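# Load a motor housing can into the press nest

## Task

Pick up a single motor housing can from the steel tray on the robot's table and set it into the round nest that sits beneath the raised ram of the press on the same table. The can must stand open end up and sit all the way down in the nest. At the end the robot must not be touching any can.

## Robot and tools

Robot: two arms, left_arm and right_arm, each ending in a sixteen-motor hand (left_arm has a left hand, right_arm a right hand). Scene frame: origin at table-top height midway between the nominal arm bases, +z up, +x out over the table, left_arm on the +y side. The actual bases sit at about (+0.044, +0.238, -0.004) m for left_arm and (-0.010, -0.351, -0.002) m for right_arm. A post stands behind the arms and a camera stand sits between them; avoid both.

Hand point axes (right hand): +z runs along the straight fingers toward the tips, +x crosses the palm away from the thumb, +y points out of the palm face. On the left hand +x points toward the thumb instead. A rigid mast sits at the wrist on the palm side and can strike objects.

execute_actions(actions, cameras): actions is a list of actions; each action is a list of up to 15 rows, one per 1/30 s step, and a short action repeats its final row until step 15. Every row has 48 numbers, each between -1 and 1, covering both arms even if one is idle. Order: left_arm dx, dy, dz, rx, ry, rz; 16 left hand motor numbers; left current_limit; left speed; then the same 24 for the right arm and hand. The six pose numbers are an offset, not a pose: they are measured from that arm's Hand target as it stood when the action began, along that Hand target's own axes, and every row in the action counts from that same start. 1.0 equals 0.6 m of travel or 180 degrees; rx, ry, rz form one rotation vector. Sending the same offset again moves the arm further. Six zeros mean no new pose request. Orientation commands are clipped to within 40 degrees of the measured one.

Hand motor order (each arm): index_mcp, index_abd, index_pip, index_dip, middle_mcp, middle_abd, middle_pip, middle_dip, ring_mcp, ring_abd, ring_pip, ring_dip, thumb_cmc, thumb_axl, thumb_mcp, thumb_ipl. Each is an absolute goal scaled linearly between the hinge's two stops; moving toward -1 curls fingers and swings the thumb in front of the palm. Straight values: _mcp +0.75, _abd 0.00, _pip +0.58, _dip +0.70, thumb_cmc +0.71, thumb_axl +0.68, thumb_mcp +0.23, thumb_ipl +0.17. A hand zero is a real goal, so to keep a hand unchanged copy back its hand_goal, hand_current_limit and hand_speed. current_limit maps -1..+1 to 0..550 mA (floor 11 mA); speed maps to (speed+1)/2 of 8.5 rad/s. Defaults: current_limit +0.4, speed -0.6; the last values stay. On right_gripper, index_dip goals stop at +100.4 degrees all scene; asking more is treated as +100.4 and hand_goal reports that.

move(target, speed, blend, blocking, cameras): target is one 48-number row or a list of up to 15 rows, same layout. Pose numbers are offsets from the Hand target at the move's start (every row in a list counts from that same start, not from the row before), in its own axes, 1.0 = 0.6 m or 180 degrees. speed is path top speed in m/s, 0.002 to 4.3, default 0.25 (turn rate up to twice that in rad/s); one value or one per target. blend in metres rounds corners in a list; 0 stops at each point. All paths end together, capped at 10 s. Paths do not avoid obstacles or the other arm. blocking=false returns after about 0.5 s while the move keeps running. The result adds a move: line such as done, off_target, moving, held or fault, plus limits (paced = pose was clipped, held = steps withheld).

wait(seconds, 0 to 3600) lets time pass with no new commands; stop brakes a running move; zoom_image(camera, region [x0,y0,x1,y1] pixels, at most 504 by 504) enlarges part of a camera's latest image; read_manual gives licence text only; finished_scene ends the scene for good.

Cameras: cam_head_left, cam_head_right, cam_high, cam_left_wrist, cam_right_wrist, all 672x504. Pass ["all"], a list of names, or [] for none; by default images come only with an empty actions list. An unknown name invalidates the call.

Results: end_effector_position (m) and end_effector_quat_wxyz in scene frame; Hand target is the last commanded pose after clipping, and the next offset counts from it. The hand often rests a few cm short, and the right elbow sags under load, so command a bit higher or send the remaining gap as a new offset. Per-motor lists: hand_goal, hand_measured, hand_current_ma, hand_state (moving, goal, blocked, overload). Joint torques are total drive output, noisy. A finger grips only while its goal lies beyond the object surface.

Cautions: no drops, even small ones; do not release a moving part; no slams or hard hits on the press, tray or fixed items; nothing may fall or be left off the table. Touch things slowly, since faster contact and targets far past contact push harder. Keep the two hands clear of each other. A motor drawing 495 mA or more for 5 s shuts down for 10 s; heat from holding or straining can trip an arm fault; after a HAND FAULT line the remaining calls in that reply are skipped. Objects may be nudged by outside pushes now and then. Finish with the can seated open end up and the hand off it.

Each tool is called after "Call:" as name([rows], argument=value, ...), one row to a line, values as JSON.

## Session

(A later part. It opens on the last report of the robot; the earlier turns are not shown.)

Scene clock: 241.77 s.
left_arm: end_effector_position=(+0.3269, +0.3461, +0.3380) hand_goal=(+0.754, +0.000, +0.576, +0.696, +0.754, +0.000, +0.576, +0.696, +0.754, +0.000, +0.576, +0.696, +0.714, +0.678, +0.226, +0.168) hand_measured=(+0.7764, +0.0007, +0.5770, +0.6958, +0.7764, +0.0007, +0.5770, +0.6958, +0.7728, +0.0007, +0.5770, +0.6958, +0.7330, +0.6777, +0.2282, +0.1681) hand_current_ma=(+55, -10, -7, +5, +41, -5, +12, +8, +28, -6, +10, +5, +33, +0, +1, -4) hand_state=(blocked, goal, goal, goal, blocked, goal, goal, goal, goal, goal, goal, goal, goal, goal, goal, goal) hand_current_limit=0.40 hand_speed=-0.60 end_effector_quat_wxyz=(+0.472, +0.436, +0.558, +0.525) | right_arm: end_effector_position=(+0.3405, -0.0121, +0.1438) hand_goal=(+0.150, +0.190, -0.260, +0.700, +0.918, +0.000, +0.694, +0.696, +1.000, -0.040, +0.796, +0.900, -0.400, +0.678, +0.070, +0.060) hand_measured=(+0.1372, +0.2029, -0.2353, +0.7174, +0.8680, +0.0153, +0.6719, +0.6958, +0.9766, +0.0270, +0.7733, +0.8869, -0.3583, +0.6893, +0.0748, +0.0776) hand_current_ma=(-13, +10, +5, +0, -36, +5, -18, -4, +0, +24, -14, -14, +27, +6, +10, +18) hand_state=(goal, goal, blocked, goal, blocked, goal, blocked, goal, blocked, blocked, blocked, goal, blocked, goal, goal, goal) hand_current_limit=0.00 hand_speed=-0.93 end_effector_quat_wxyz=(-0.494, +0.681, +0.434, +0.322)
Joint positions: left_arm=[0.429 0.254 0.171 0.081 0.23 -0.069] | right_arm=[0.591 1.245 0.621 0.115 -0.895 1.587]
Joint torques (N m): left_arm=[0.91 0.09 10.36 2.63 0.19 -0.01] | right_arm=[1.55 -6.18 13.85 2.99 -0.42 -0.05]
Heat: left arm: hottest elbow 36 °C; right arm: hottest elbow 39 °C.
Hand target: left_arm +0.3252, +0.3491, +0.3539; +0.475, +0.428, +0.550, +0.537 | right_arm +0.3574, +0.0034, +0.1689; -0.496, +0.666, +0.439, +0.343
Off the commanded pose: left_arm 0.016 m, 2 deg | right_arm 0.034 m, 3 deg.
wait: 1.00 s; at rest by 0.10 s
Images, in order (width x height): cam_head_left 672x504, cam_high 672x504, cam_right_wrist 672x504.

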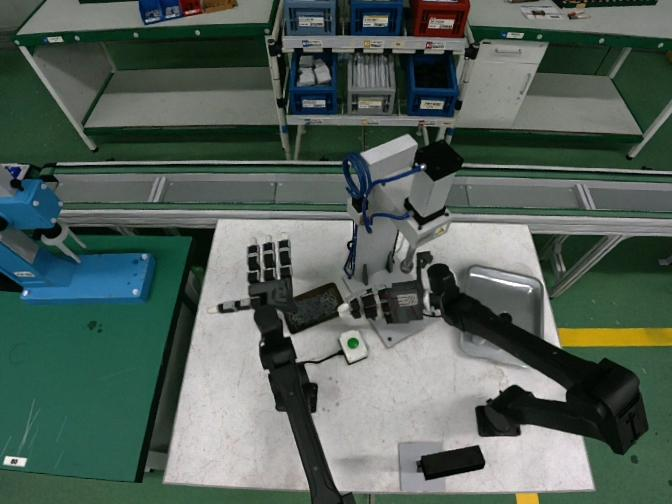

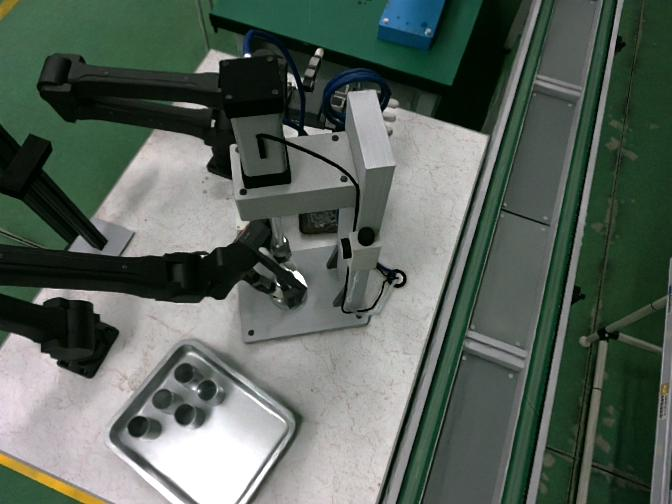

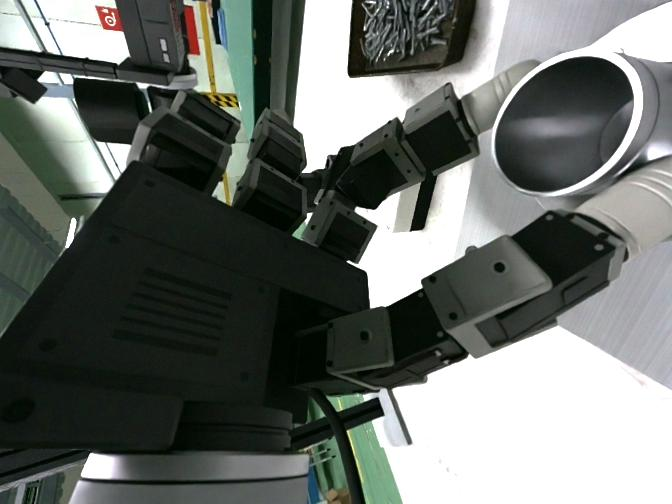

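Call:
move(target=[0,0,0,0,0,0,0.754,0,0.576,0.696,0.754,0,0.576,0.696,0.754,0,0.576,0.696,0.714,0.678,0.226,0.168,0.4,-0.6, 0,0,0,0,0,0,0.34,0.05,-0.13,0.7,0.918,0,0.694,0.696,1.0,-0.04,0.796,0.9,-0.4,0.678,0.2,0.06,0.1,-0.93], speed=0.03, cameras=["cam_high","cam_right_wrist"])

Call:
zoom_image(camera="cam_high", region=[250, 248, 310, 308])

Call:
zoom_image(camera="cam_right_wrist", region=[412, 0, 672, 260])

Scene clock: 243.10 s.
left_arm: end_effector_position=(+0.3269, +0.3461, +0.3380) hand_goal=(+0.754, +0.000, +0.576, +0.696, +0.754, +0.000, +0.576, +0.696, +0.754, +0.000, +0.576, +0.696, +0.714, +0.678, +0.226, +0.168) hand_measured=(+0.7764, +0.0007, +0.5770, +0.6958, +0.7776, +0.0007, +0.5770, +0.6958, +0.7740, +0.0007, +0.5770, +0.6958, +0.7330, +0.6777, +0.2282, +0.1681) hand_current_ma=(+47, -7, -5, +10, +38, -18, +12, +6, +33, -5, +3, +2, +30, +5, -1, -2) hand_state=(blocked, goal, goal, goal, blocked, goal, goal, goal, goal, goal, goal, goal, goal, goal, goal, goal) hand_current_limit=0.40 hand_speed=-0.60 end_effector_quat_wxyz=(+0.472, +0.436, +0.558, +0.525) | right_arm: end_effector_position=(+0.3405, -0.0121, +0.1438) hand_goal=(+0.340, +0.050, -0.130, +0.700, +0.918, +0.000, +0.694, +0.696, +1.000, -0.040, +0.796, +0.900, -0.400, +0.678, +0.200, +0.060) hand_measured=(+0.3145, +0.1047, -0.1390, +0.7174, +0.8680, +0.0153, +0.6732, +0.6958, +0.9754, +0.0285, +0.7733, +0.8869, -0.3583, +0.6893, +0.1817, +0.0633) hand_current_ma=(-22, +23, -9, +1, -34, +5, -18, -6, -6, +21, -14, -14, +32, +9, -1, +8) hand_state=(blocked, blocked, goal, goal, blocked, goal, blocked, goal, blocked, blocked, blocked, goal, blocked, goal, goal, goal) hand_current_limit=0.10 hand_speed=-0.93 end_effector_quat_wxyz=(-0.494, +0.681, +0.434, +0.322)
Joint positions: left_arm=[0.429 0.254 0.171 0.081 0.23 -0.069] | right_arm=[0.591 1.245 0.621 0.115 -0.895 1.587]
Joint torques (N m): left_arm=[0.97 0.03 10.36 2.61 0.2 -0.01] | right_arm=[1.61 -6.01 13.83 2.96 -0.43 -0.04]
Heat: left arm: hottest elbow 36 °C; right arm: hottest elbow 39 °C.
Hand target: left_arm +0.3252, +0.3491, +0.3539; +0.475, +0.428, +0.550, +0.537 | right_arm +0.3574, +0.0034, +0.1689; -0.496, +0.666, +0.439, +0.343
Off the commanded pose: left_arm 0.016 m, 2 deg | right_arm 0.034 m, 3 deg.
move: done

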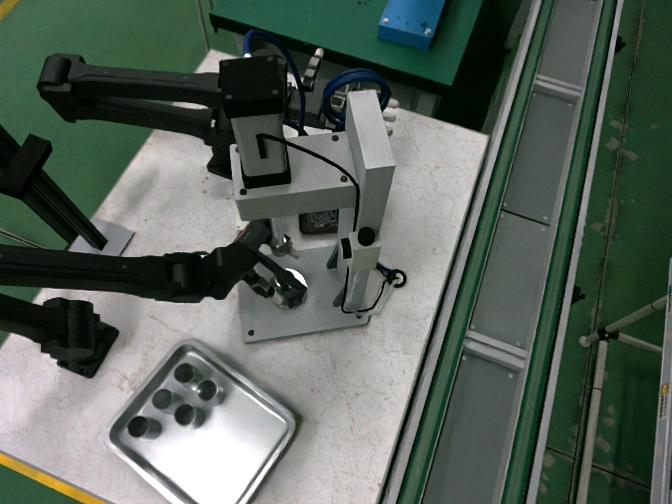

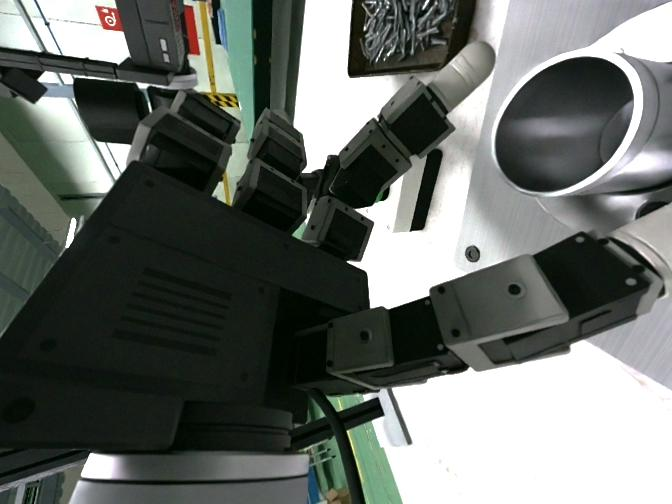

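Scaled by 8.400.

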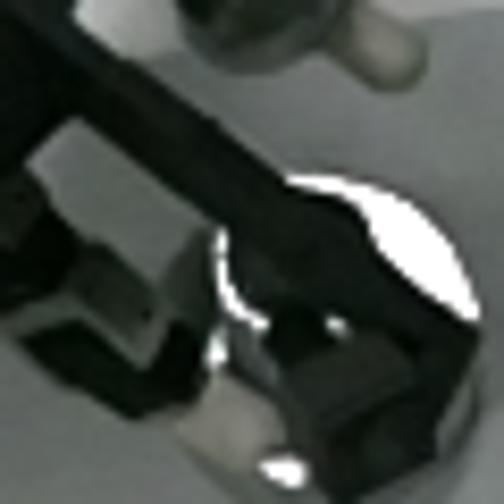

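Scaled by 1.938.

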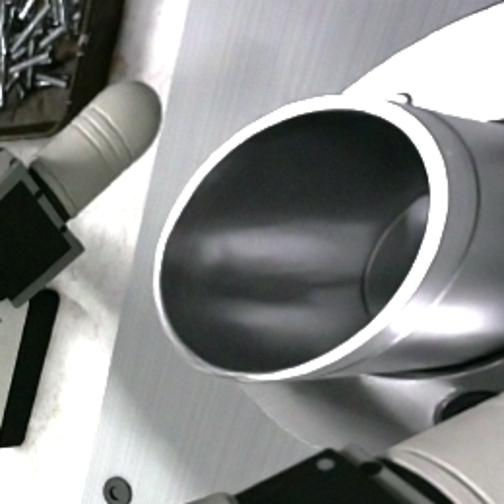

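Call:
move([
  [0,0,0,0,0,0,0.754,0,0.576,0.696,0.754,0,0.576,0.696,0.754,0,0.576,0.696,0.714,0.678,0.226,0.168,0.4,-0.6, 0,0,0,0,0,0,0.36,0,-0.1,0.7,0.918,0,0.694,0.696,1.0,-0.04,0.796,0.9,-0.45,0.678,0.38,0.06,0.2,-0.7],
  [0,0,0,0,0,0,0.754,0,0.576,0.696,0.754,0,0.576,0.696,0.754,0,0.576,0.696,0.714,0.678,0.226,0.168,0.4,-0.6, -0.0875,-0.1117,-0.0213,0,0,0,0.36,0,-0.1,0.7,0.918,0,0.694,0.696,1.0,-0.04,0.796,0.9,-0.45,0.678,0.38,0.06,0.2,-0.7],
], speed=0.08, cameras=["cam_high","cam_right_wrist","cam_head_left"])

Call:
zoom_image(camera="cam_high", region=[240, 248, 320, 318])

Call:
zoom_image(camera="cam_right_wrist", region=[412, 0, 672, 260])

Call:
zoom_image(camera="cam_head_left", region=[360, 240, 440, 320])

Scene clock: 245.57 s.
left_arm: end_effector_position=(+0.3269, +0.3461, +0.3380) hand_goal=(+0.754, +0.000, +0.576, +0.696, +0.754, +0.000, +0.576, +0.696, +0.754, +0.000, +0.576, +0.696, +0.714, +0.678, +0.226, +0.168) hand_measured=(+0.7764, -0.0008, +0.5770, +0.6958, +0.7776, +0.0007, +0.5770, +0.6958, +0.7728, -0.0008, +0.5770, +0.6958, +0.7343, +0.6777, +0.2282, +0.1681) hand_current_ma=(+49, -8, -13, +0, +39, -10, +5, +9, +38, -5, +3, +1, +26, -7, -4, -3) hand_state=(blocked, goal, goal, goal, blocked, goal, goal, goal, goal, goal, goal, goal, goal, goal, goal, goal) hand_current_limit=0.40 hand_speed=-0.60 end_effector_quat_wxyz=(+0.472, +0.436, +0.558, +0.525) | right_arm: end_effector_position=(+0.2809, -0.0139, +0.1502) hand_goal=(+0.360, +0.000, -0.100, +0.700, +0.918, +0.000, +0.694, +0.696, +1.000, -0.040, +0.796, +0.900, -0.450, +0.678, +0.380, +0.060) hand_measured=(+0.3350, +0.0564, -0.1082, +0.7162, +0.8680, +0.0139, +0.6732, +0.6958, +0.9766, +0.0285, +0.7733, +0.8869, -0.3872, +0.6841, +0.3618, +0.0643) hand_current_ma=(-20, +21, -8, -7, -36, +9, -19, -13, -7, +23, -12, -13, +41, +5, +4, +10) hand_state=(blocked, blocked, goal, goal, blocked, goal, blocked, goal, blocked, blocked, blocked, goal, blocked, goal, goal, goal) hand_current_limit=0.20 hand_speed=-0.70 end_effector_quat_wxyz=(-0.492, +0.668, +0.440, +0.342)
Joint positions: left_arm=[0.429 0.254 0.171 0.081 0.23 -0.069] | right_arm=[0.706 1.078 0.48 0.188 -0.788 1.653]
Joint torques (N m): left_arm=[1.08 0.15 10.37 2.65 0.2 -0.01] | right_arm=[1.79 -5.54 8.25 3.15 -0.27 0.02]
Heat: left arm: hottest elbow 36 °C; right arm: hottest elbow 39 °C.
Hand target: left_arm +0.3252, +0.3491, +0.3539; +0.475, +0.428, +0.550, +0.537 | right_arm +0.2754, -0.0136, +0.1497; -0.496, +0.666, +0.439, +0.343
Off the commanded pose: left_arm 0.016 m, 2 deg | right_arm 0.006 m, 1 deg.
move: done
Images, in order (width x height): cam_head_left 672x504, cam_high 672x504, cam_right_wrist 672x504.

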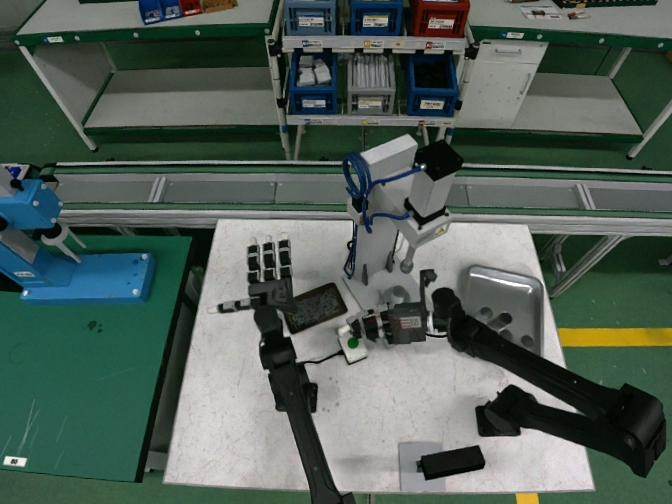

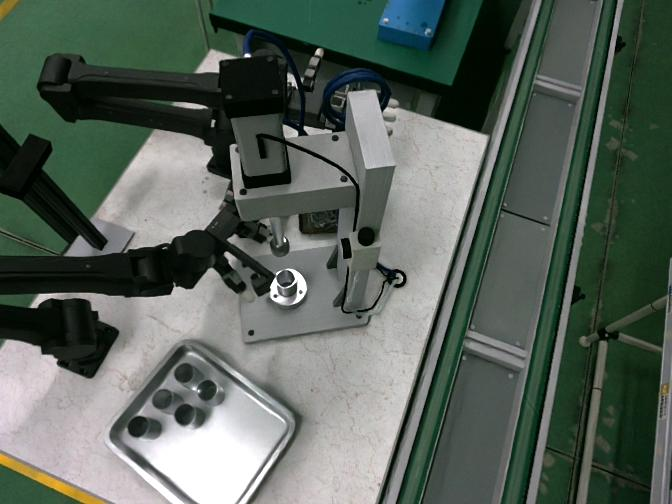

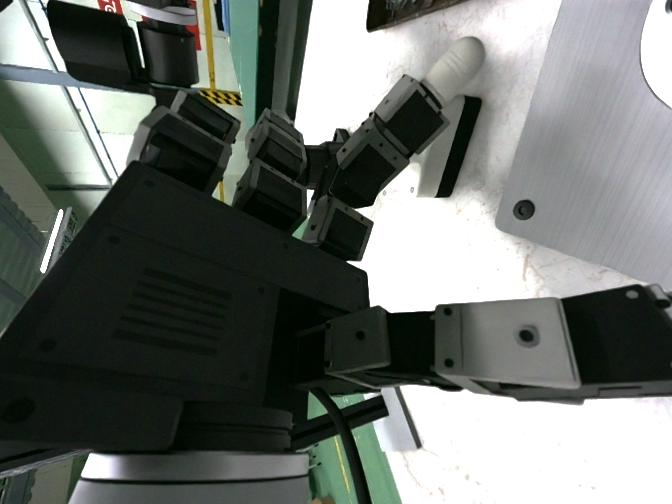

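Scaled by 6.300.

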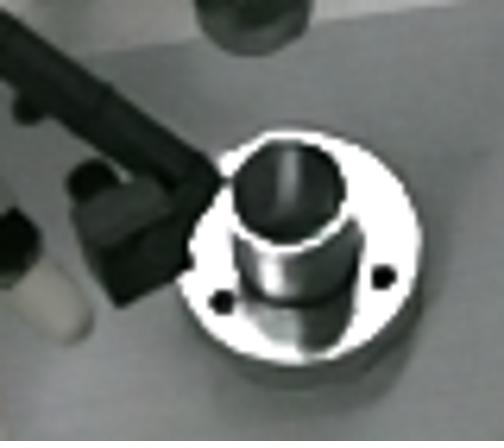

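Scaled by 1.938.

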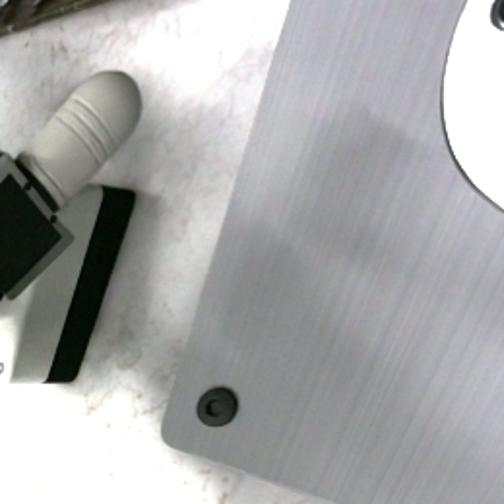

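Scaled by 6.300.

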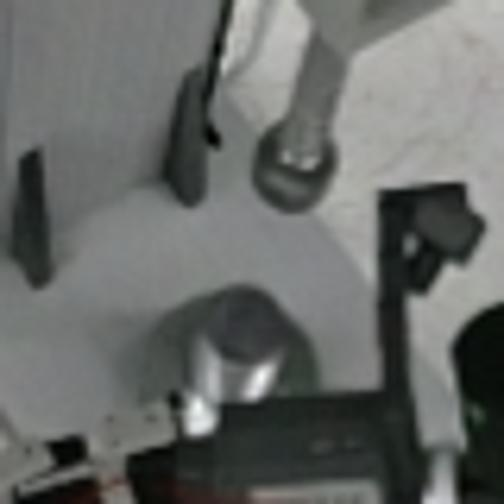

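Call:
zoom_image(camera="cam_high", region=[190, 370, 235, 415])

Call:
zoom_image(camera="cam_high", region=[120, 405, 165, 450])

Call:
zoom_image(camera="cam_high", region=[260, 260, 320, 320])

Call:
zoom_image(camera="cam_head_right", region=[360, 240, 460, 340])

Scaled by 11.200.

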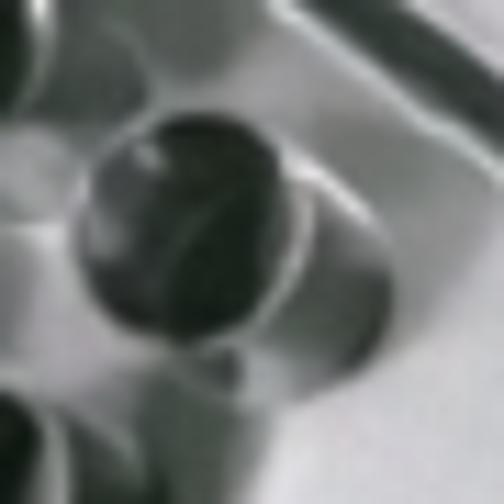

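Scaled by 11.200.

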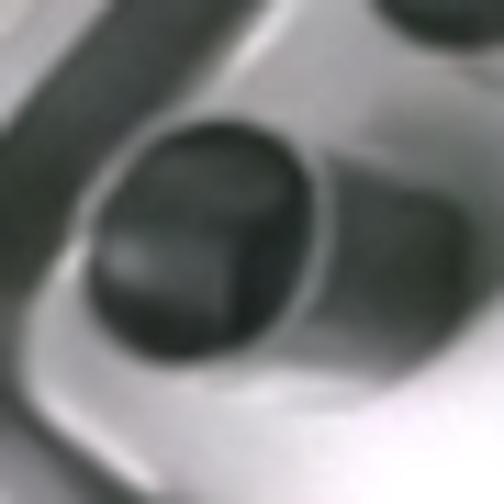

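Scaled by 8.400.

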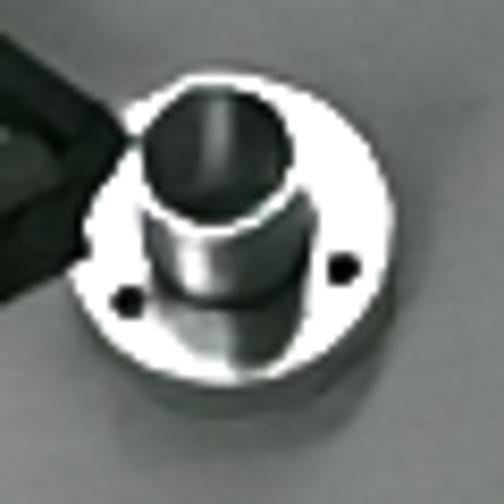

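This scene's latest camera images include none from cam_head_right. They are from: cam_head_left, cam_high, cam_right_wrist. cam_head_right's image comes with the result of a call that names it in "cameras".

Call:
move(target=[0,0,0,0,0,0,0.754,0,0.576,0.696,0.754,0,0.576,0.696,0.754,0,0.576,0.696,0.714,0.678,0.226,0.168,0.4,-0.6, 0.065,-0.01,-0.004,0,0,0,0.162,0,-0.447,0.7,0.918,0,0.694,0.696,1.0,-0.04,0.796,0.9,-0.45,0.678,-0.01,0.06,0.2,-0.7], speed=0.08)

Scene clock: 248.23 s.
left_arm: end_effector_position=(+0.3269, +0.3461, +0.3380) hand_goal=(+0.754, +0.000, +0.576, +0.696, +0.754, +0.000, +0.576, +0.696, +0.754, +0.000, +0.576, +0.696, +0.714, +0.678, +0.226, +0.168) hand_measured=(+0.7764, -0.0008, +0.5770, +0.6958, +0.7776, +0.0007, +0.5770, +0.6958, +0.7728, +0.0007, +0.5770, +0.6958, +0.7343, +0.6777, +0.2282, +0.1672) hand_current_ma=(+50, -13, -10, +13, +41, -6, +12, +8, +34, -2, +1, +2, +38, -5, -2, -3) hand_state=(blocked, goal, goal, goal, blocked, goal, goal, goal, goal, goal, goal, goal, goal, goal, goal, goal) hand_current_limit=0.40 hand_speed=-0.60 end_effector_quat_wxyz=(+0.472, +0.436, +0.558, +0.525) | right_arm: end_effector_position=(+0.2742, -0.0197, +0.1562) hand_goal=(+0.162, +0.000, -0.446, +0.700, +0.918, +0.000, +0.694, +0.696, +1.000, -0.040, +0.796, +0.900, -0.450, +0.678, -0.010, +0.060) hand_measured=(+0.1625, +0.0520, -0.4290, +0.7174, +0.8692, +0.0153, +0.6719, +0.6958, +0.9766, +0.0270, +0.7733, +0.8869, -0.3872, +0.6893, -0.0074, +0.0643) hand_current_ma=(-7, +24, -1, -3, -39, +9, -18, -5, -3, +23, -10, -19, +39, +4, +9, +12) hand_state=(goal, blocked, goal, goal, blocked, goal, blocked, goal, blocked, blocked, blocked, goal, blocked, goal, goal, goal) hand_current_limit=0.20 hand_speed=-0.70 end_effector_quat_wxyz=(-0.491, +0.681, +0.436, +0.326)
Joint positions: left_arm=[0.429 0.254 0.171 0.081 0.23 -0.069] | right_arm=[0.706 1.032 0.498 0.084 -0.788 1.656]
Joint torques (N m): left_arm=[1.03 0.15 10.35 2.66 0.18 -0.01] | right_arm=[1.67 -4.84 14.72 2.09 -0.36 -0.04]
Heat: left arm: hottest elbow 36 °C; right arm: hottest elbow 39 °C.
Hand target: left_arm +0.3252, +0.3491, +0.3539; +0.475, +0.428, +0.550, +0.537 | right_arm +0.2846, -0.0056, +0.1873; -0.496, +0.666, +0.439, +0.343
Off the commanded pose: left_arm 0.016 m, 2 deg | right_arm 0.036 m, 3 deg.
move: off_target (right_arm)

Call:
move([
  [0,0,0,0,0,0,0.754,0,0.576,0.696,0.754,0,0.576,0.696,0.754,0,0.576,0.696,0.714,0.678,0.226,0.168,0.4,-0.6, 0.0238,-0.0098,-0.0072,0,0,0,0.162,0,-0.446,0.7,0.918,0,0.694,0.696,1.0,-0.04,0.796,0.9,-0.45,0.678,-0.01,0.06,0.2,-0.7],
  [0,0,0,0,0,0,0.754,0,0.576,0.696,0.754,0,0.576,0.696,0.754,0,0.576,0.696,0.714,0.678,0.226,0.168,0.4,-0.6, 0.0515,0.0499,-0.0012,0,0,0,0.162,0,-0.446,0.7,0.918,0,0.694,0.696,1.0,-0.04,0.796,0.9,-0.45,0.678,-0.01,0.06,0.2,-0.7],
], speed=0.08, cameras=["cam_high","cam_right_wrist","cam_head_left"])

Call:
zoom_image(camera="cam_high", region=[240, 248, 320, 318])

Scene clock: 250.17 s.
left_arm: end_effector_position=(+0.3269, +0.3461, +0.3380) hand_goal=(+0.754, +0.000, +0.576, +0.696, +0.754, +0.000, +0.576, +0.696, +0.754, +0.000, +0.576, +0.696, +0.714, +0.678, +0.226, +0.168) hand_measured=(+0.7764, +0.0007, +0.5770, +0.6958, +0.7776, +0.0007, +0.5770, +0.6958, +0.7728, -0.0008, +0.5770, +0.6958, +0.7343, +0.6777, +0.2282, +0.1681) hand_current_ma=(+55, -8, -15, +2, +41, -9, +11, +10, +25, -6, +0, +4, +30, -2, -3, -9) hand_state=(blocked, goal, goal, goal, blocked, goal, goal, goal, goal, goal, goal, goal, goal, goal, goal, goal) hand_current_limit=0.40 hand_speed=-0.60 end_effector_quat_wxyz=(+0.472, +0.436, +0.558, +0.525) | right_arm: end_effector_position=(+0.3056, -0.0127, +0.1779) hand_goal=(+0.162, +0.000, -0.446, +0.700, +0.918, +0.000, +0.694, +0.696, +1.000, -0.040, +0.796, +0.900, -0.450, +0.678, -0.010, +0.060) hand_measured=(+0.1625, +0.0505, -0.4290, +0.7174, +0.8692, +0.0153, +0.6719, +0.6958, +0.9766, +0.0270, +0.7733, +0.8869, -0.3884, +0.6883, -0.0074, +0.0633) hand_current_ma=(-8, +23, -3, -2, -37, +10, -19, -8, -2, +25, -14, -17, +40, +6, +10, +12) hand_state=(goal, blocked, goal, goal, blocked, goal, blocked, goal, blocked, blocked, blocked, goal, blocked, goal, goal, goal) hand_current_limit=0.20 hand_speed=-0.70 end_effector_quat_wxyz=(-0.497, +0.679, +0.433, +0.323)
Joint positions: left_arm=[0.429 0.254 0.171 0.081 0.23 -0.069] | right_arm=[0.65 1.092 0.601 0.024 -0.848 1.637]
Joint torques (N m): left_arm=[0.97 0.21 10.41 2.65 0.2 0] | right_arm=[0.26 -4.25 15.17 2.1 -0.65 -0.25]
Heat: left arm: hottest elbow 36 °C; right arm: hottest elbow 39 °C.
Hand target: left_arm +0.3252, +0.3491, +0.3539; +0.475, +0.428, +0.550, +0.537 | right_arm +0.3240, -0.0024, +0.2041; -0.496, +0.666, +0.439, +0.343
Off the commanded pose: left_arm 0.016 m, 2 deg | right_arm 0.034 m, 3 deg.
move: off_target (right_arm)
Images, in order (width x height): cam_head_left 672x504, cam_high 672x504, cam_right_wrist 672x504.

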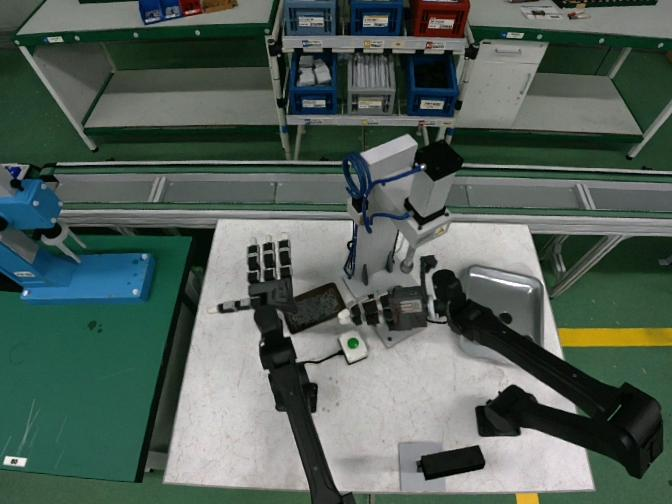

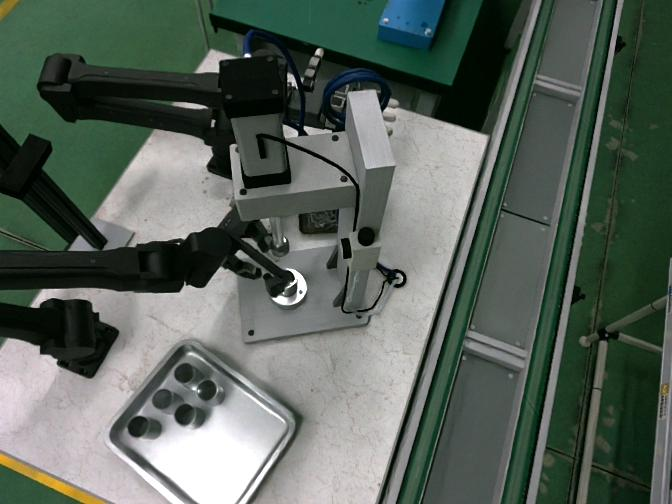

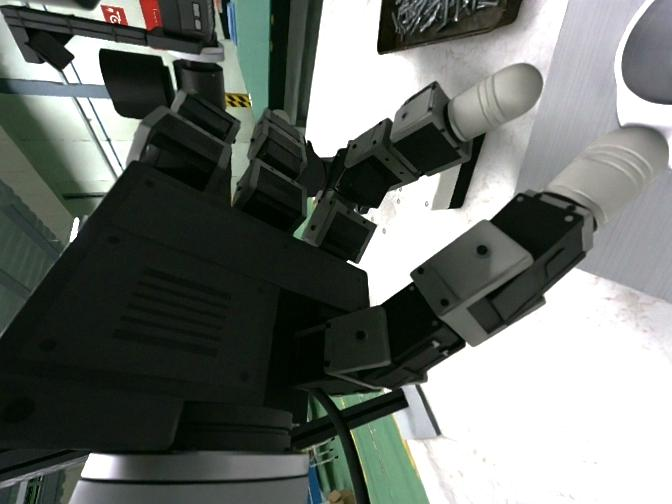

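Scaled by 6.300.

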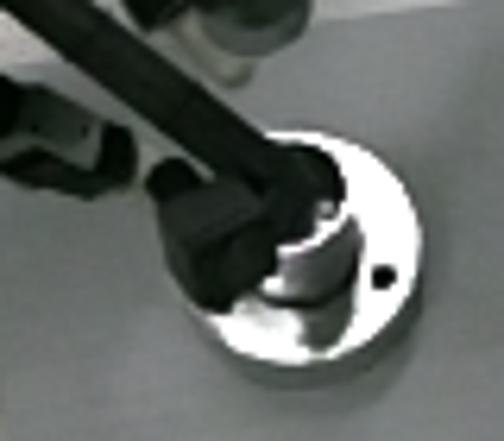

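Call:
move(target=[0,0,0,0,0,0,0.754,0,0.576,0.696,0.754,0,0.576,0.696,0.754,0,0.576,0.696,0.714,0.678,0.226,0.168,0.4,-0.6, 0.0165,0.055,0.0003,0,0,0,0.162,0,-0.446,0.7,0.918,0,0.694,0.696,1.0,-0.04,0.796,0.9,-0.45,0.678,-0.01,0.06,0.2,-0.7], speed=0.06, cameras=["cam_high","cam_right_wrist","cam_head_left"])

Call:
zoom_image(camera="cam_high", region=[240, 248, 320, 318])

Call:
zoom_image(camera="cam_right_wrist", region=[412, 0, 672, 260])

Call:
zoom_image(camera="cam_head_left", region=[360, 230, 440, 310])

Scene clock: 251.50 s.
left_arm: end_effector_position=(+0.3269, +0.3461, +0.3380) hand_goal=(+0.754, +0.000, +0.576, +0.696, +0.754, +0.000, +0.576, +0.696, +0.754, +0.000, +0.576, +0.696, +0.714, +0.678, +0.226, +0.168) hand_measured=(+0.7764, +0.0007, +0.5770, +0.6958, +0.7776, +0.0007, +0.5770, +0.6971, +0.7728, -0.0008, +0.5757, +0.6958, +0.7343, +0.6777, +0.2282, +0.1672) hand_current_ma=(+51, -9, -4, +2, +42, -11, +8, +7, +36, -12, -3, +0, +30, +2, -3, +0) hand_state=(blocked, goal, goal, goal, blocked, goal, goal, goal, goal, goal, goal, goal, goal, goal, goal, goal) hand_current_limit=0.40 hand_speed=-0.60 end_effector_quat_wxyz=(+0.472, +0.436, +0.558, +0.525) | right_arm: end_effector_position=(+0.3388, -0.0126, +0.1767) hand_goal=(+0.162, +0.000, -0.446, +0.700, +0.918, +0.000, +0.694, +0.696, +1.000, -0.040, +0.796, +0.900, -0.450, +0.678, -0.010, +0.060) hand_measured=(+0.1625, +0.0505, -0.4277, +0.7174, +0.8680, +0.0139, +0.6732, +0.6958, +0.9766, +0.0285, +0.7733, +0.8869, -0.3884, +0.6883, -0.0084, +0.0633) hand_current_ma=(-7, +23, -3, -1, -37, +9, -22, -5, -6, +24, -16, -11, +41, +5, +8, +10) hand_state=(goal, blocked, goal, goal, blocked, goal, blocked, goal, blocked, blocked, blocked, goal, blocked, goal, goal, goal) hand_current_limit=0.20 hand_speed=-0.70 end_effector_quat_wxyz=(-0.498, +0.678, +0.433, +0.324)
Joint positions: left_arm=[0.429 0.254 0.171 0.081 0.23 -0.069] | right_arm=[0.589 1.178 0.663 0.02 -0.904 1.596]
Joint torques (N m): left_arm=[1.03 0.03 10.36 2.65 0.19 0] | right_arm=[0.09 -5.48 14.84 1.99 -0.7 -0.26]
Heat: left arm: hottest elbow 36 °C; right arm: hottest elbow 39 °C.
Hand target: left_arm +0.3252, +0.3491, +0.3539; +0.475, +0.428, +0.550, +0.537 | right_arm +0.3582, -0.0038, +0.2011; -0.496, +0.666, +0.439, +0.343
Off the commanded pose: left_arm 0.016 m, 2 deg | right_arm 0.032 m, 3 deg.
move: off_target (right_arm)
Images, in order (width x height): cam_head_left 672x504, cam_high 672x504, cam_right_wrist 672x504.

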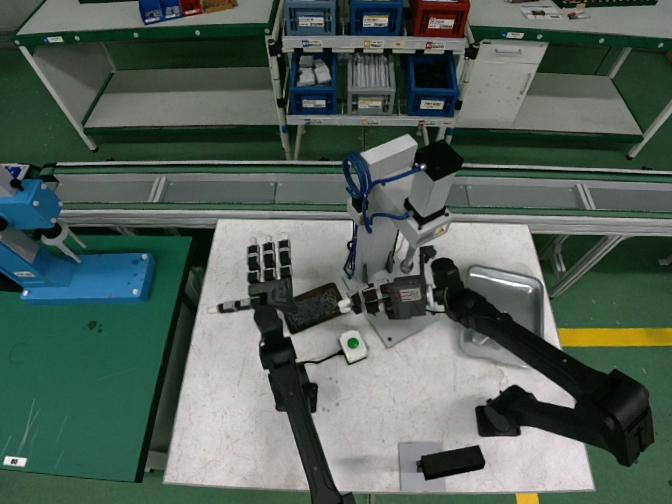

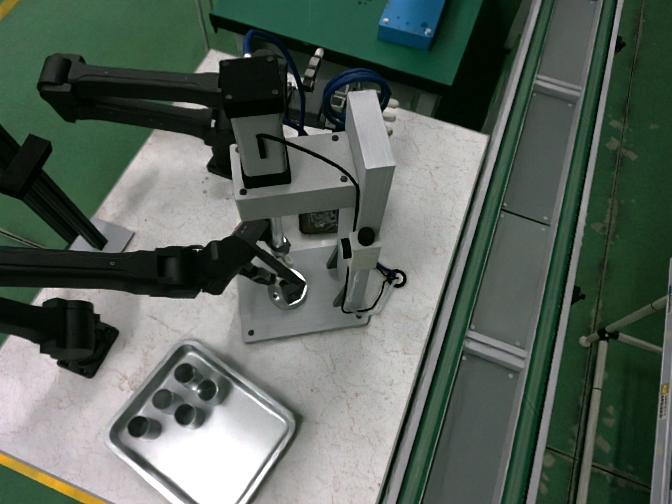

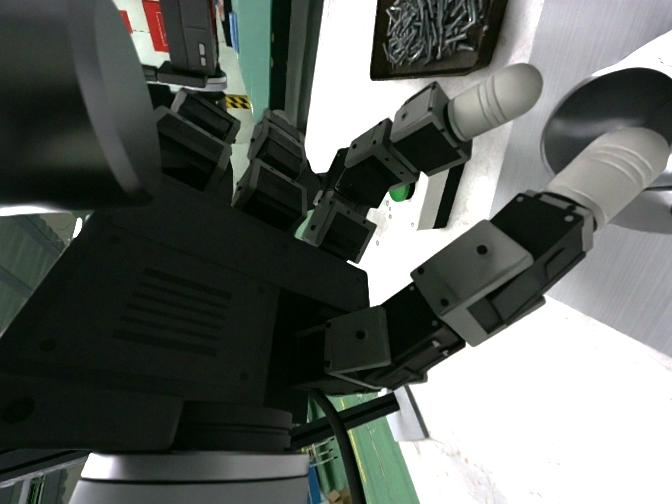

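Scaled by 6.300.

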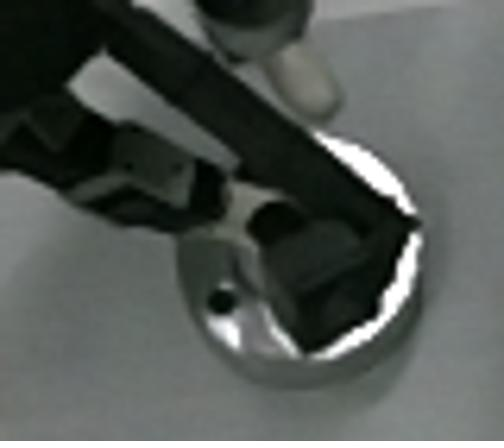

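Scaled by 1.938.

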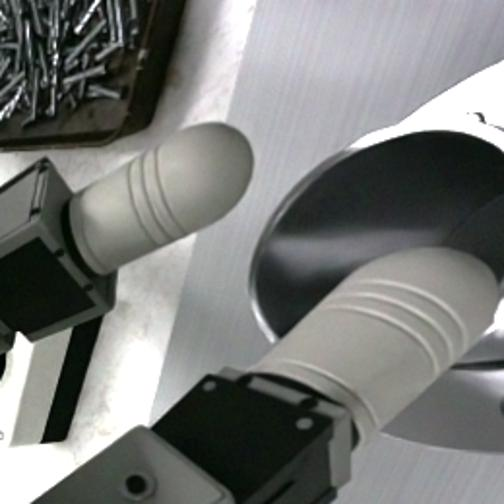

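Scaled by 6.300.

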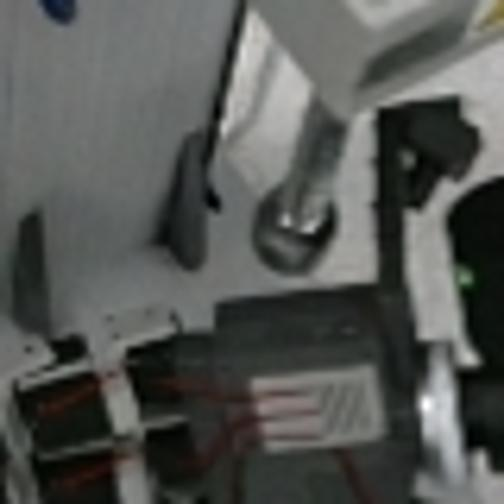

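Call:
move(target=[0,0,0,0,0,0,0.754,0,0.576,0.696,0.754,0,0.576,0.696,0.754,0,0.576,0.696,0.714,0.678,0.226,0.168,0.4,-0.6, -0.068,-0.0009,0.0053,0,0,0,0.162,0,-0.446,0.7,0.918,0,0.694,0.696,1.0,-0.04,0.796,0.9,-0.45,0.678,-0.01,0.06,0.2,-0.7], speed=0.05, cameras=["cam_high","cam_right_wrist"])

Call:
zoom_image(camera="cam_right_wrist", region=[412, 0, 672, 260])

Scene clock: 253.27 s.
left_arm: end_effector_position=(+0.3269, +0.3461, +0.3380) hand_goal=(+0.754, +0.000, +0.576, +0.696, +0.754, +0.000, +0.576, +0.696, +0.754, +0.000, +0.576, +0.696, +0.714, +0.678, +0.226, +0.168) hand_measured=(+0.7764, -0.0008, +0.5770, +0.6958, +0.7776, +0.0007, +0.5770, +0.6958, +0.7740, +0.0007, +0.5770, +0.6958, +0.7343, +0.6767, +0.2282, +0.1681) hand_current_ma=(+50, -7, -7, -1, +40, -7, +5, +9, +39, -3, +0, +4, +26, -2, -2, -3) hand_state=(blocked, goal, goal, goal, blocked, goal, goal, goal, goal, goal, goal, goal, goal, goal, goal, goal) hand_current_limit=0.40 hand_speed=-0.60 end_effector_quat_wxyz=(+0.472, +0.436, +0.558, +0.525) | right_arm: end_effector_position=(+0.3429, -0.0101, +0.1720) hand_goal=(+0.162, +0.000, -0.446, +0.700, +0.918, +0.000, +0.694, +0.696, +1.000, -0.040, +0.796, +0.900, -0.450, +0.678, -0.010, +0.060) hand_measured=(+0.1625, +0.0505, -0.4290, +0.7174, +0.8680, +0.0153, +0.6719, +0.6958, +0.9766, +0.0285, +0.7733, +0.8856, -0.3872, +0.6883, -0.0074, +0.0633) hand_current_ma=(-8, +21, -2, -5, -41, +6, -18, -5, -5, +21, -8, -10, +43, +3, +9, +8) hand_state=(goal, blocked, goal, goal, blocked, goal, blocked, goal, blocked, blocked, blocked, goal, blocked, goal, goal, goal) hand_current_limit=0.20 hand_speed=-0.70 end_effector_quat_wxyz=(-0.498, +0.665, +0.438, +0.343)
Joint positions: left_arm=[0.429 0.254 0.171 0.081 0.23 -0.069] | right_arm=[0.589 1.2 0.636 0.116 -0.902 1.595]
Joint torques (N m): left_arm=[1.08 0.09 10.39 2.62 0.19 -0.01] | right_arm=[1.08 -5.66 8.5 3 -0.36 -0.21]
Heat: left arm: hottest elbow 36 °C; right arm: hottest elbow 39 °C.
Hand target: left_arm +0.3252, +0.3491, +0.3539; +0.475, +0.428, +0.550, +0.537 | right_arm +0.3423, -0.0107, +0.1640; -0.496, +0.666, +0.439, +0.343
Off the commanded pose: left_arm 0.016 m, 2 deg | right_arm 0.008 m, 0 deg.
move: done

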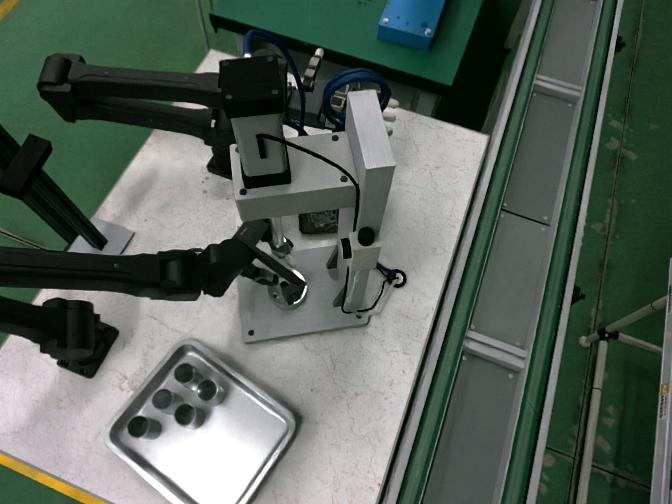

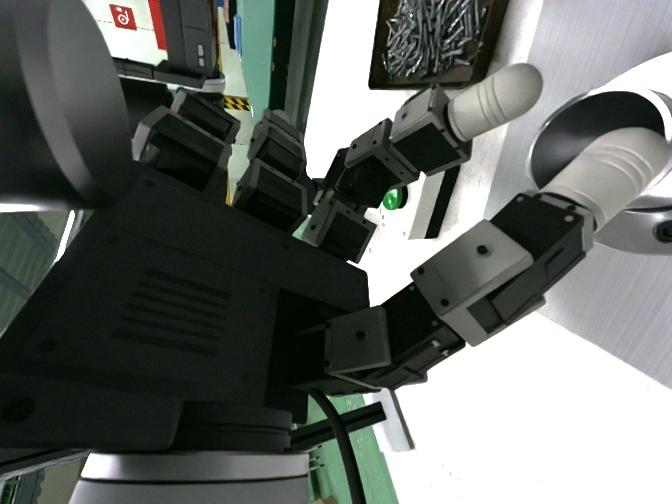

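Scaled by 1.938.

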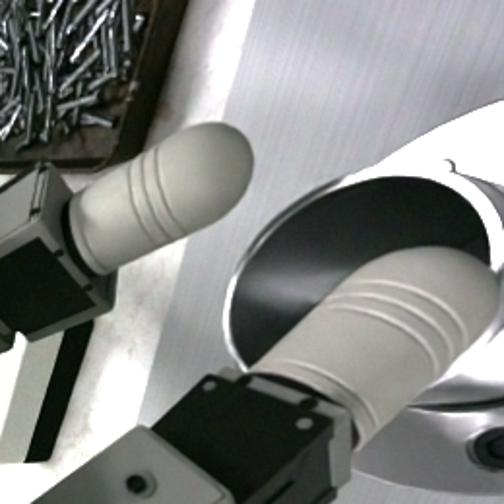

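Call:
move(target=[0,0,0,0,0,0,0.754,0,0.576,0.696,0.754,0,0.576,0.696,0.754,0,0.576,0.696,0.714,0.678,0.226,0.168,0.4,-0.6, -0.026,0.0037,0.0018,0,0,0,0.162,0,-0.446,0.7,0.918,0,0.694,0.696,1.0,-0.04,0.796,0.9,-0.45,0.678,-0.01,0.06,0.2,-0.7], speed=0.04, cameras=["cam_high","cam_right_wrist"])

Call:
zoom_image(camera="cam_right_wrist", region=[412, 0, 672, 260])

Call:
zoom_image(camera="cam_high", region=[240, 248, 320, 318])

Scene clock: 254.40 s.
left_arm: end_effector_position=(+0.3269, +0.3461, +0.3380) hand_goal=(+0.754, +0.000, +0.576, +0.696, +0.754, +0.000, +0.576, +0.696, +0.754, +0.000, +0.576, +0.696, +0.714, +0.678, +0.226, +0.168) hand_measured=(+0.7776, -0.0008, +0.5770, +0.6958, +0.7776, +0.0007, +0.5770, +0.6958, +0.7740, +0.0007, +0.5770, +0.6958, +0.7343, +0.6777, +0.2282, +0.1681) hand_current_ma=(+54, -11, -6, +8, +40, -10, +8, +13, +36, -6, +3, +3, +36, +1, -3, -4) hand_state=(blocked, goal, goal, goal, blocked, goal, goal, goal, goal, goal, goal, goal, goal, goal, goal, goal) hand_current_limit=0.40 hand_speed=-0.60 end_effector_quat_wxyz=(+0.472, +0.436, +0.558, +0.525) | right_arm: end_effector_position=(+0.3403, -0.0120, +0.1610) hand_goal=(+0.162, +0.000, -0.446, +0.700, +0.918, +0.000, +0.694, +0.696, +1.000, -0.040, +0.796, +0.900, -0.450, +0.678, -0.010, +0.060) hand_measured=(+0.1625, +0.0490, -0.4290, +0.7174, +0.8680, +0.0153, +0.6732, +0.6958, +0.9754, +0.0285, +0.7746, +0.8869, -0.4412, +0.6830, -0.0084, +0.0633) hand_current_ma=(-11, +22, +3, +0, -35, +6, -19, -8, -3, +24, -14, -16, +9, +6, +10, +10) hand_state=(goal, blocked, goal, goal, blocked, goal, blocked, goal, blocked, blocked, blocked, goal, goal, goal, goal, goal) hand_current_limit=0.20 hand_speed=-0.70 end_effector_quat_wxyz=(-0.498, +0.663, +0.439, +0.347)
Joint positions: left_arm=[0.429 0.254 0.171 0.081 0.23 -0.069] | right_arm=[0.589 1.212 0.605 0.168 -0.902 1.595]
Joint torques (N m): left_arm=[1.08 0.15 10.37 2.67 0.19 -0.01] | right_arm=[0.91 -5.19 7.92 2.95 -0.39 -0.21]
Heat: left arm: hottest elbow 36 °C; right arm: hottest elbow 39 °C.
Hand target: left_arm +0.3252, +0.3491, +0.3539; +0.475, +0.428, +0.550, +0.537 | right_arm +0.3385, -0.0138, +0.1490; -0.496, +0.666, +0.439, +0.343
Off the commanded pose: left_arm 0.016 m, 2 deg | right_arm 0.012 m, 1 deg.
move: off_target (right_arm)

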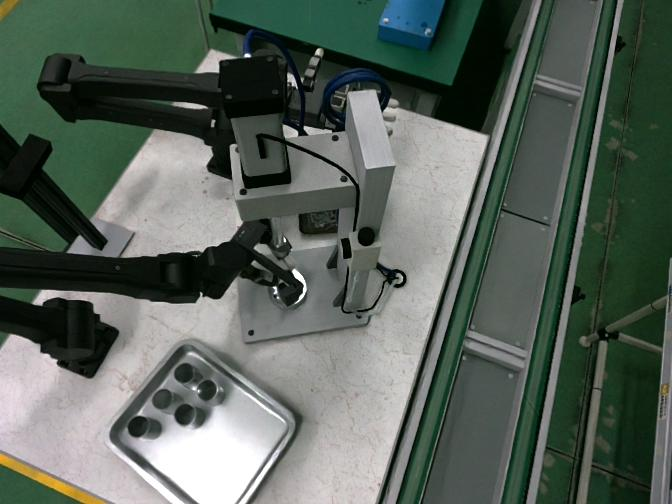

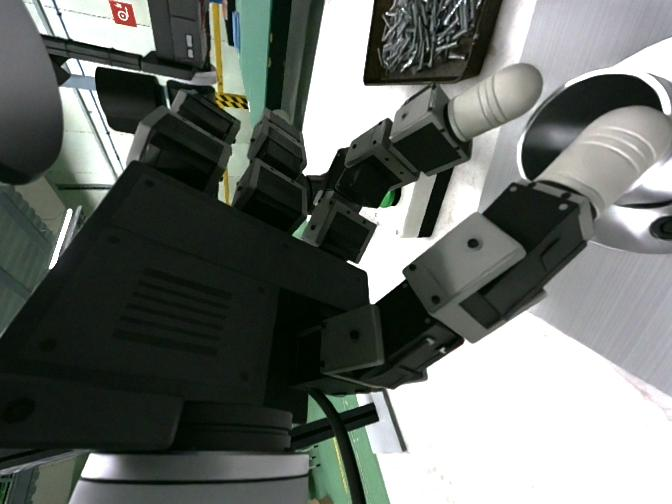

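Scaled by 1.938.

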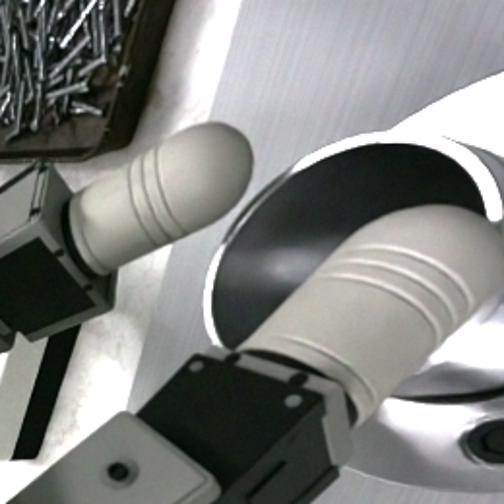

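Scaled by 6.300.

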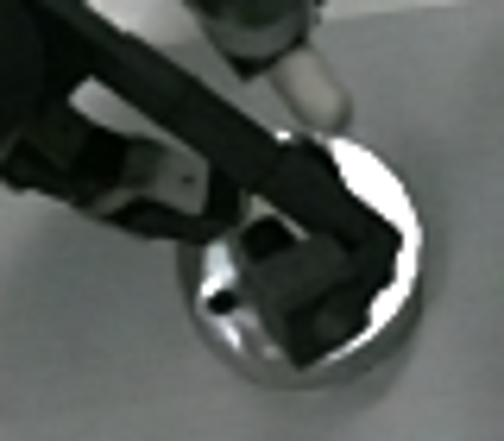

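Call:
move(target=[0,0,0,0,0,0,0.754,0,0.576,0.696,0.754,0,0.576,0.696,0.754,0,0.576,0.696,0.714,0.678,0.226,0.168,0.4,-0.6, -0.0125,0.004,-0.001,0,0,0,0.162,0,-0.446,0.7,0.918,0,0.694,0.696,1.0,-0.04,0.796,0.9,-0.45,0.678,-0.01,0.06,0.2,-0.7], speed=0.03, cameras=["cam_high","cam_right_wrist"])

Call:
zoom_image(camera="cam_right_wrist", region=[412, 0, 672, 260])

Call:
zoom_image(camera="cam_high", region=[240, 248, 320, 318])

Scene clock: 255.43 s.
left_arm: end_effector_position=(+0.3269, +0.3461, +0.3380) hand_goal=(+0.754, +0.000, +0.576, +0.696, +0.754, +0.000, +0.576, +0.696, +0.754, +0.000, +0.576, +0.696, +0.714, +0.678, +0.226, +0.168) hand_measured=(+0.7764, -0.0008, +0.5770, +0.6958, +0.7776, +0.0007, +0.5770, +0.6958, +0.7740, +0.0007, +0.5770, +0.6958, +0.7343, +0.6767, +0.2282, +0.1681) hand_current_ma=(+44, -7, -6, +12, +37, -5, +7, +14, +33, -8, +4, +1, +36, +3, -8, -4) hand_state=(blocked, goal, goal, goal, blocked, goal, goal, goal, goal, goal, goal, goal, goal, goal, goal, goal) hand_current_limit=0.40 hand_speed=-0.60 end_effector_quat_wxyz=(+0.472, +0.436, +0.558, +0.525) | right_arm: end_effector_position=(+0.3392, -0.0125, +0.1554) hand_goal=(+0.162, +0.000, -0.446, +0.700, +0.918, +0.000, +0.694, +0.696, +1.000, -0.040, +0.796, +0.900, -0.450, +0.678, -0.010, +0.060) hand_measured=(+0.1710, +0.0461, -0.4290, +0.7162, +0.8692, +0.0153, +0.6719, +0.6958, +0.9766, +0.0270, +0.7733, +0.8869, -0.4663, +0.6777, -0.0183, +0.0585) hand_current_ma=(-4, +18, -2, -3, -41, +10, -18, -7, -2, +25, -10, -12, +1, -3, +6, +10) hand_state=(goal, blocked, goal, goal, blocked, goal, blocked, goal, blocked, blocked, blocked, goal, goal, goal, goal, goal) hand_current_limit=0.20 hand_speed=-0.70 end_effector_quat_wxyz=(-0.497, +0.661, +0.441, +0.349)
Joint positions: left_arm=[0.429 0.254 0.171 0.081 0.23 -0.069] | right_arm=[0.589 1.221 0.591 0.193 -0.903 1.59]
Joint torques (N m): left_arm=[1.08 0.03 10.4 2.65 0.19 -0.02] | right_arm=[0.44 -5.19 7.68 2.89 -0.56 -0.2]
Heat: left arm: hottest elbow 36 °C; right arm: hottest elbow 39 °C.
Hand target: left_arm +0.3252, +0.3491, +0.3539; +0.475, +0.428, +0.550, +0.537 | right_arm +0.3379, -0.0165, +0.1417; -0.496, +0.666, +0.439, +0.343
Off the commanded pose: left_arm 0.016 m, 2 deg | right_arm 0.014 m, 1 deg.
move: off_target (right_arm)

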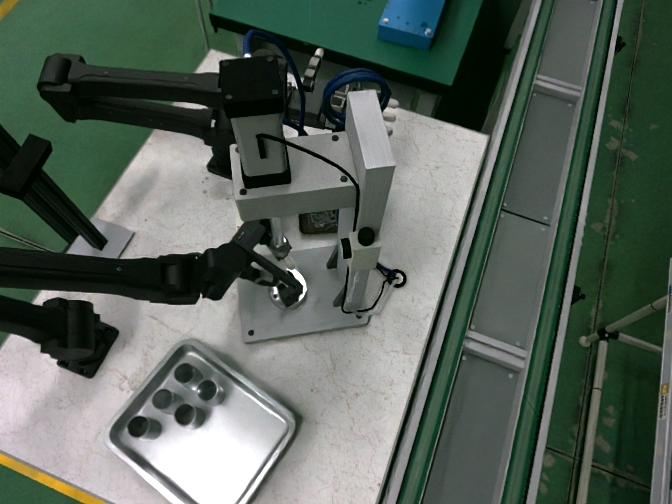

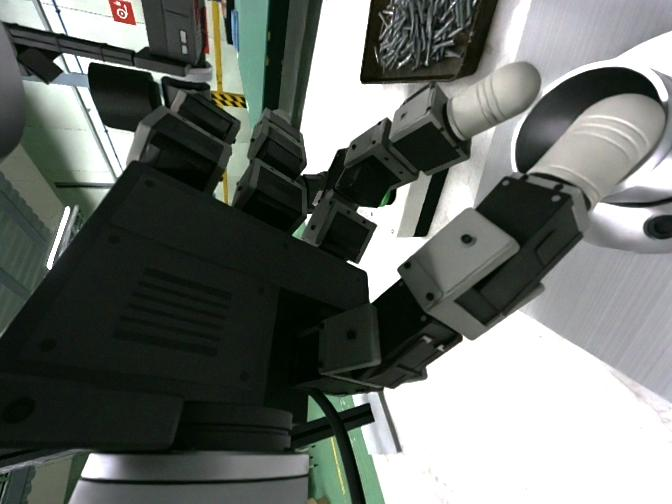

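Scaled by 1.938.

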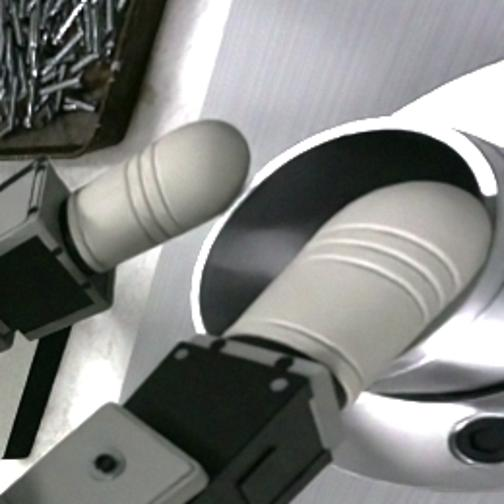

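Scaled by 6.300.

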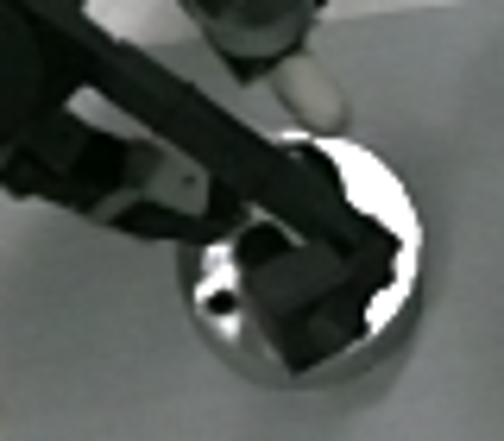

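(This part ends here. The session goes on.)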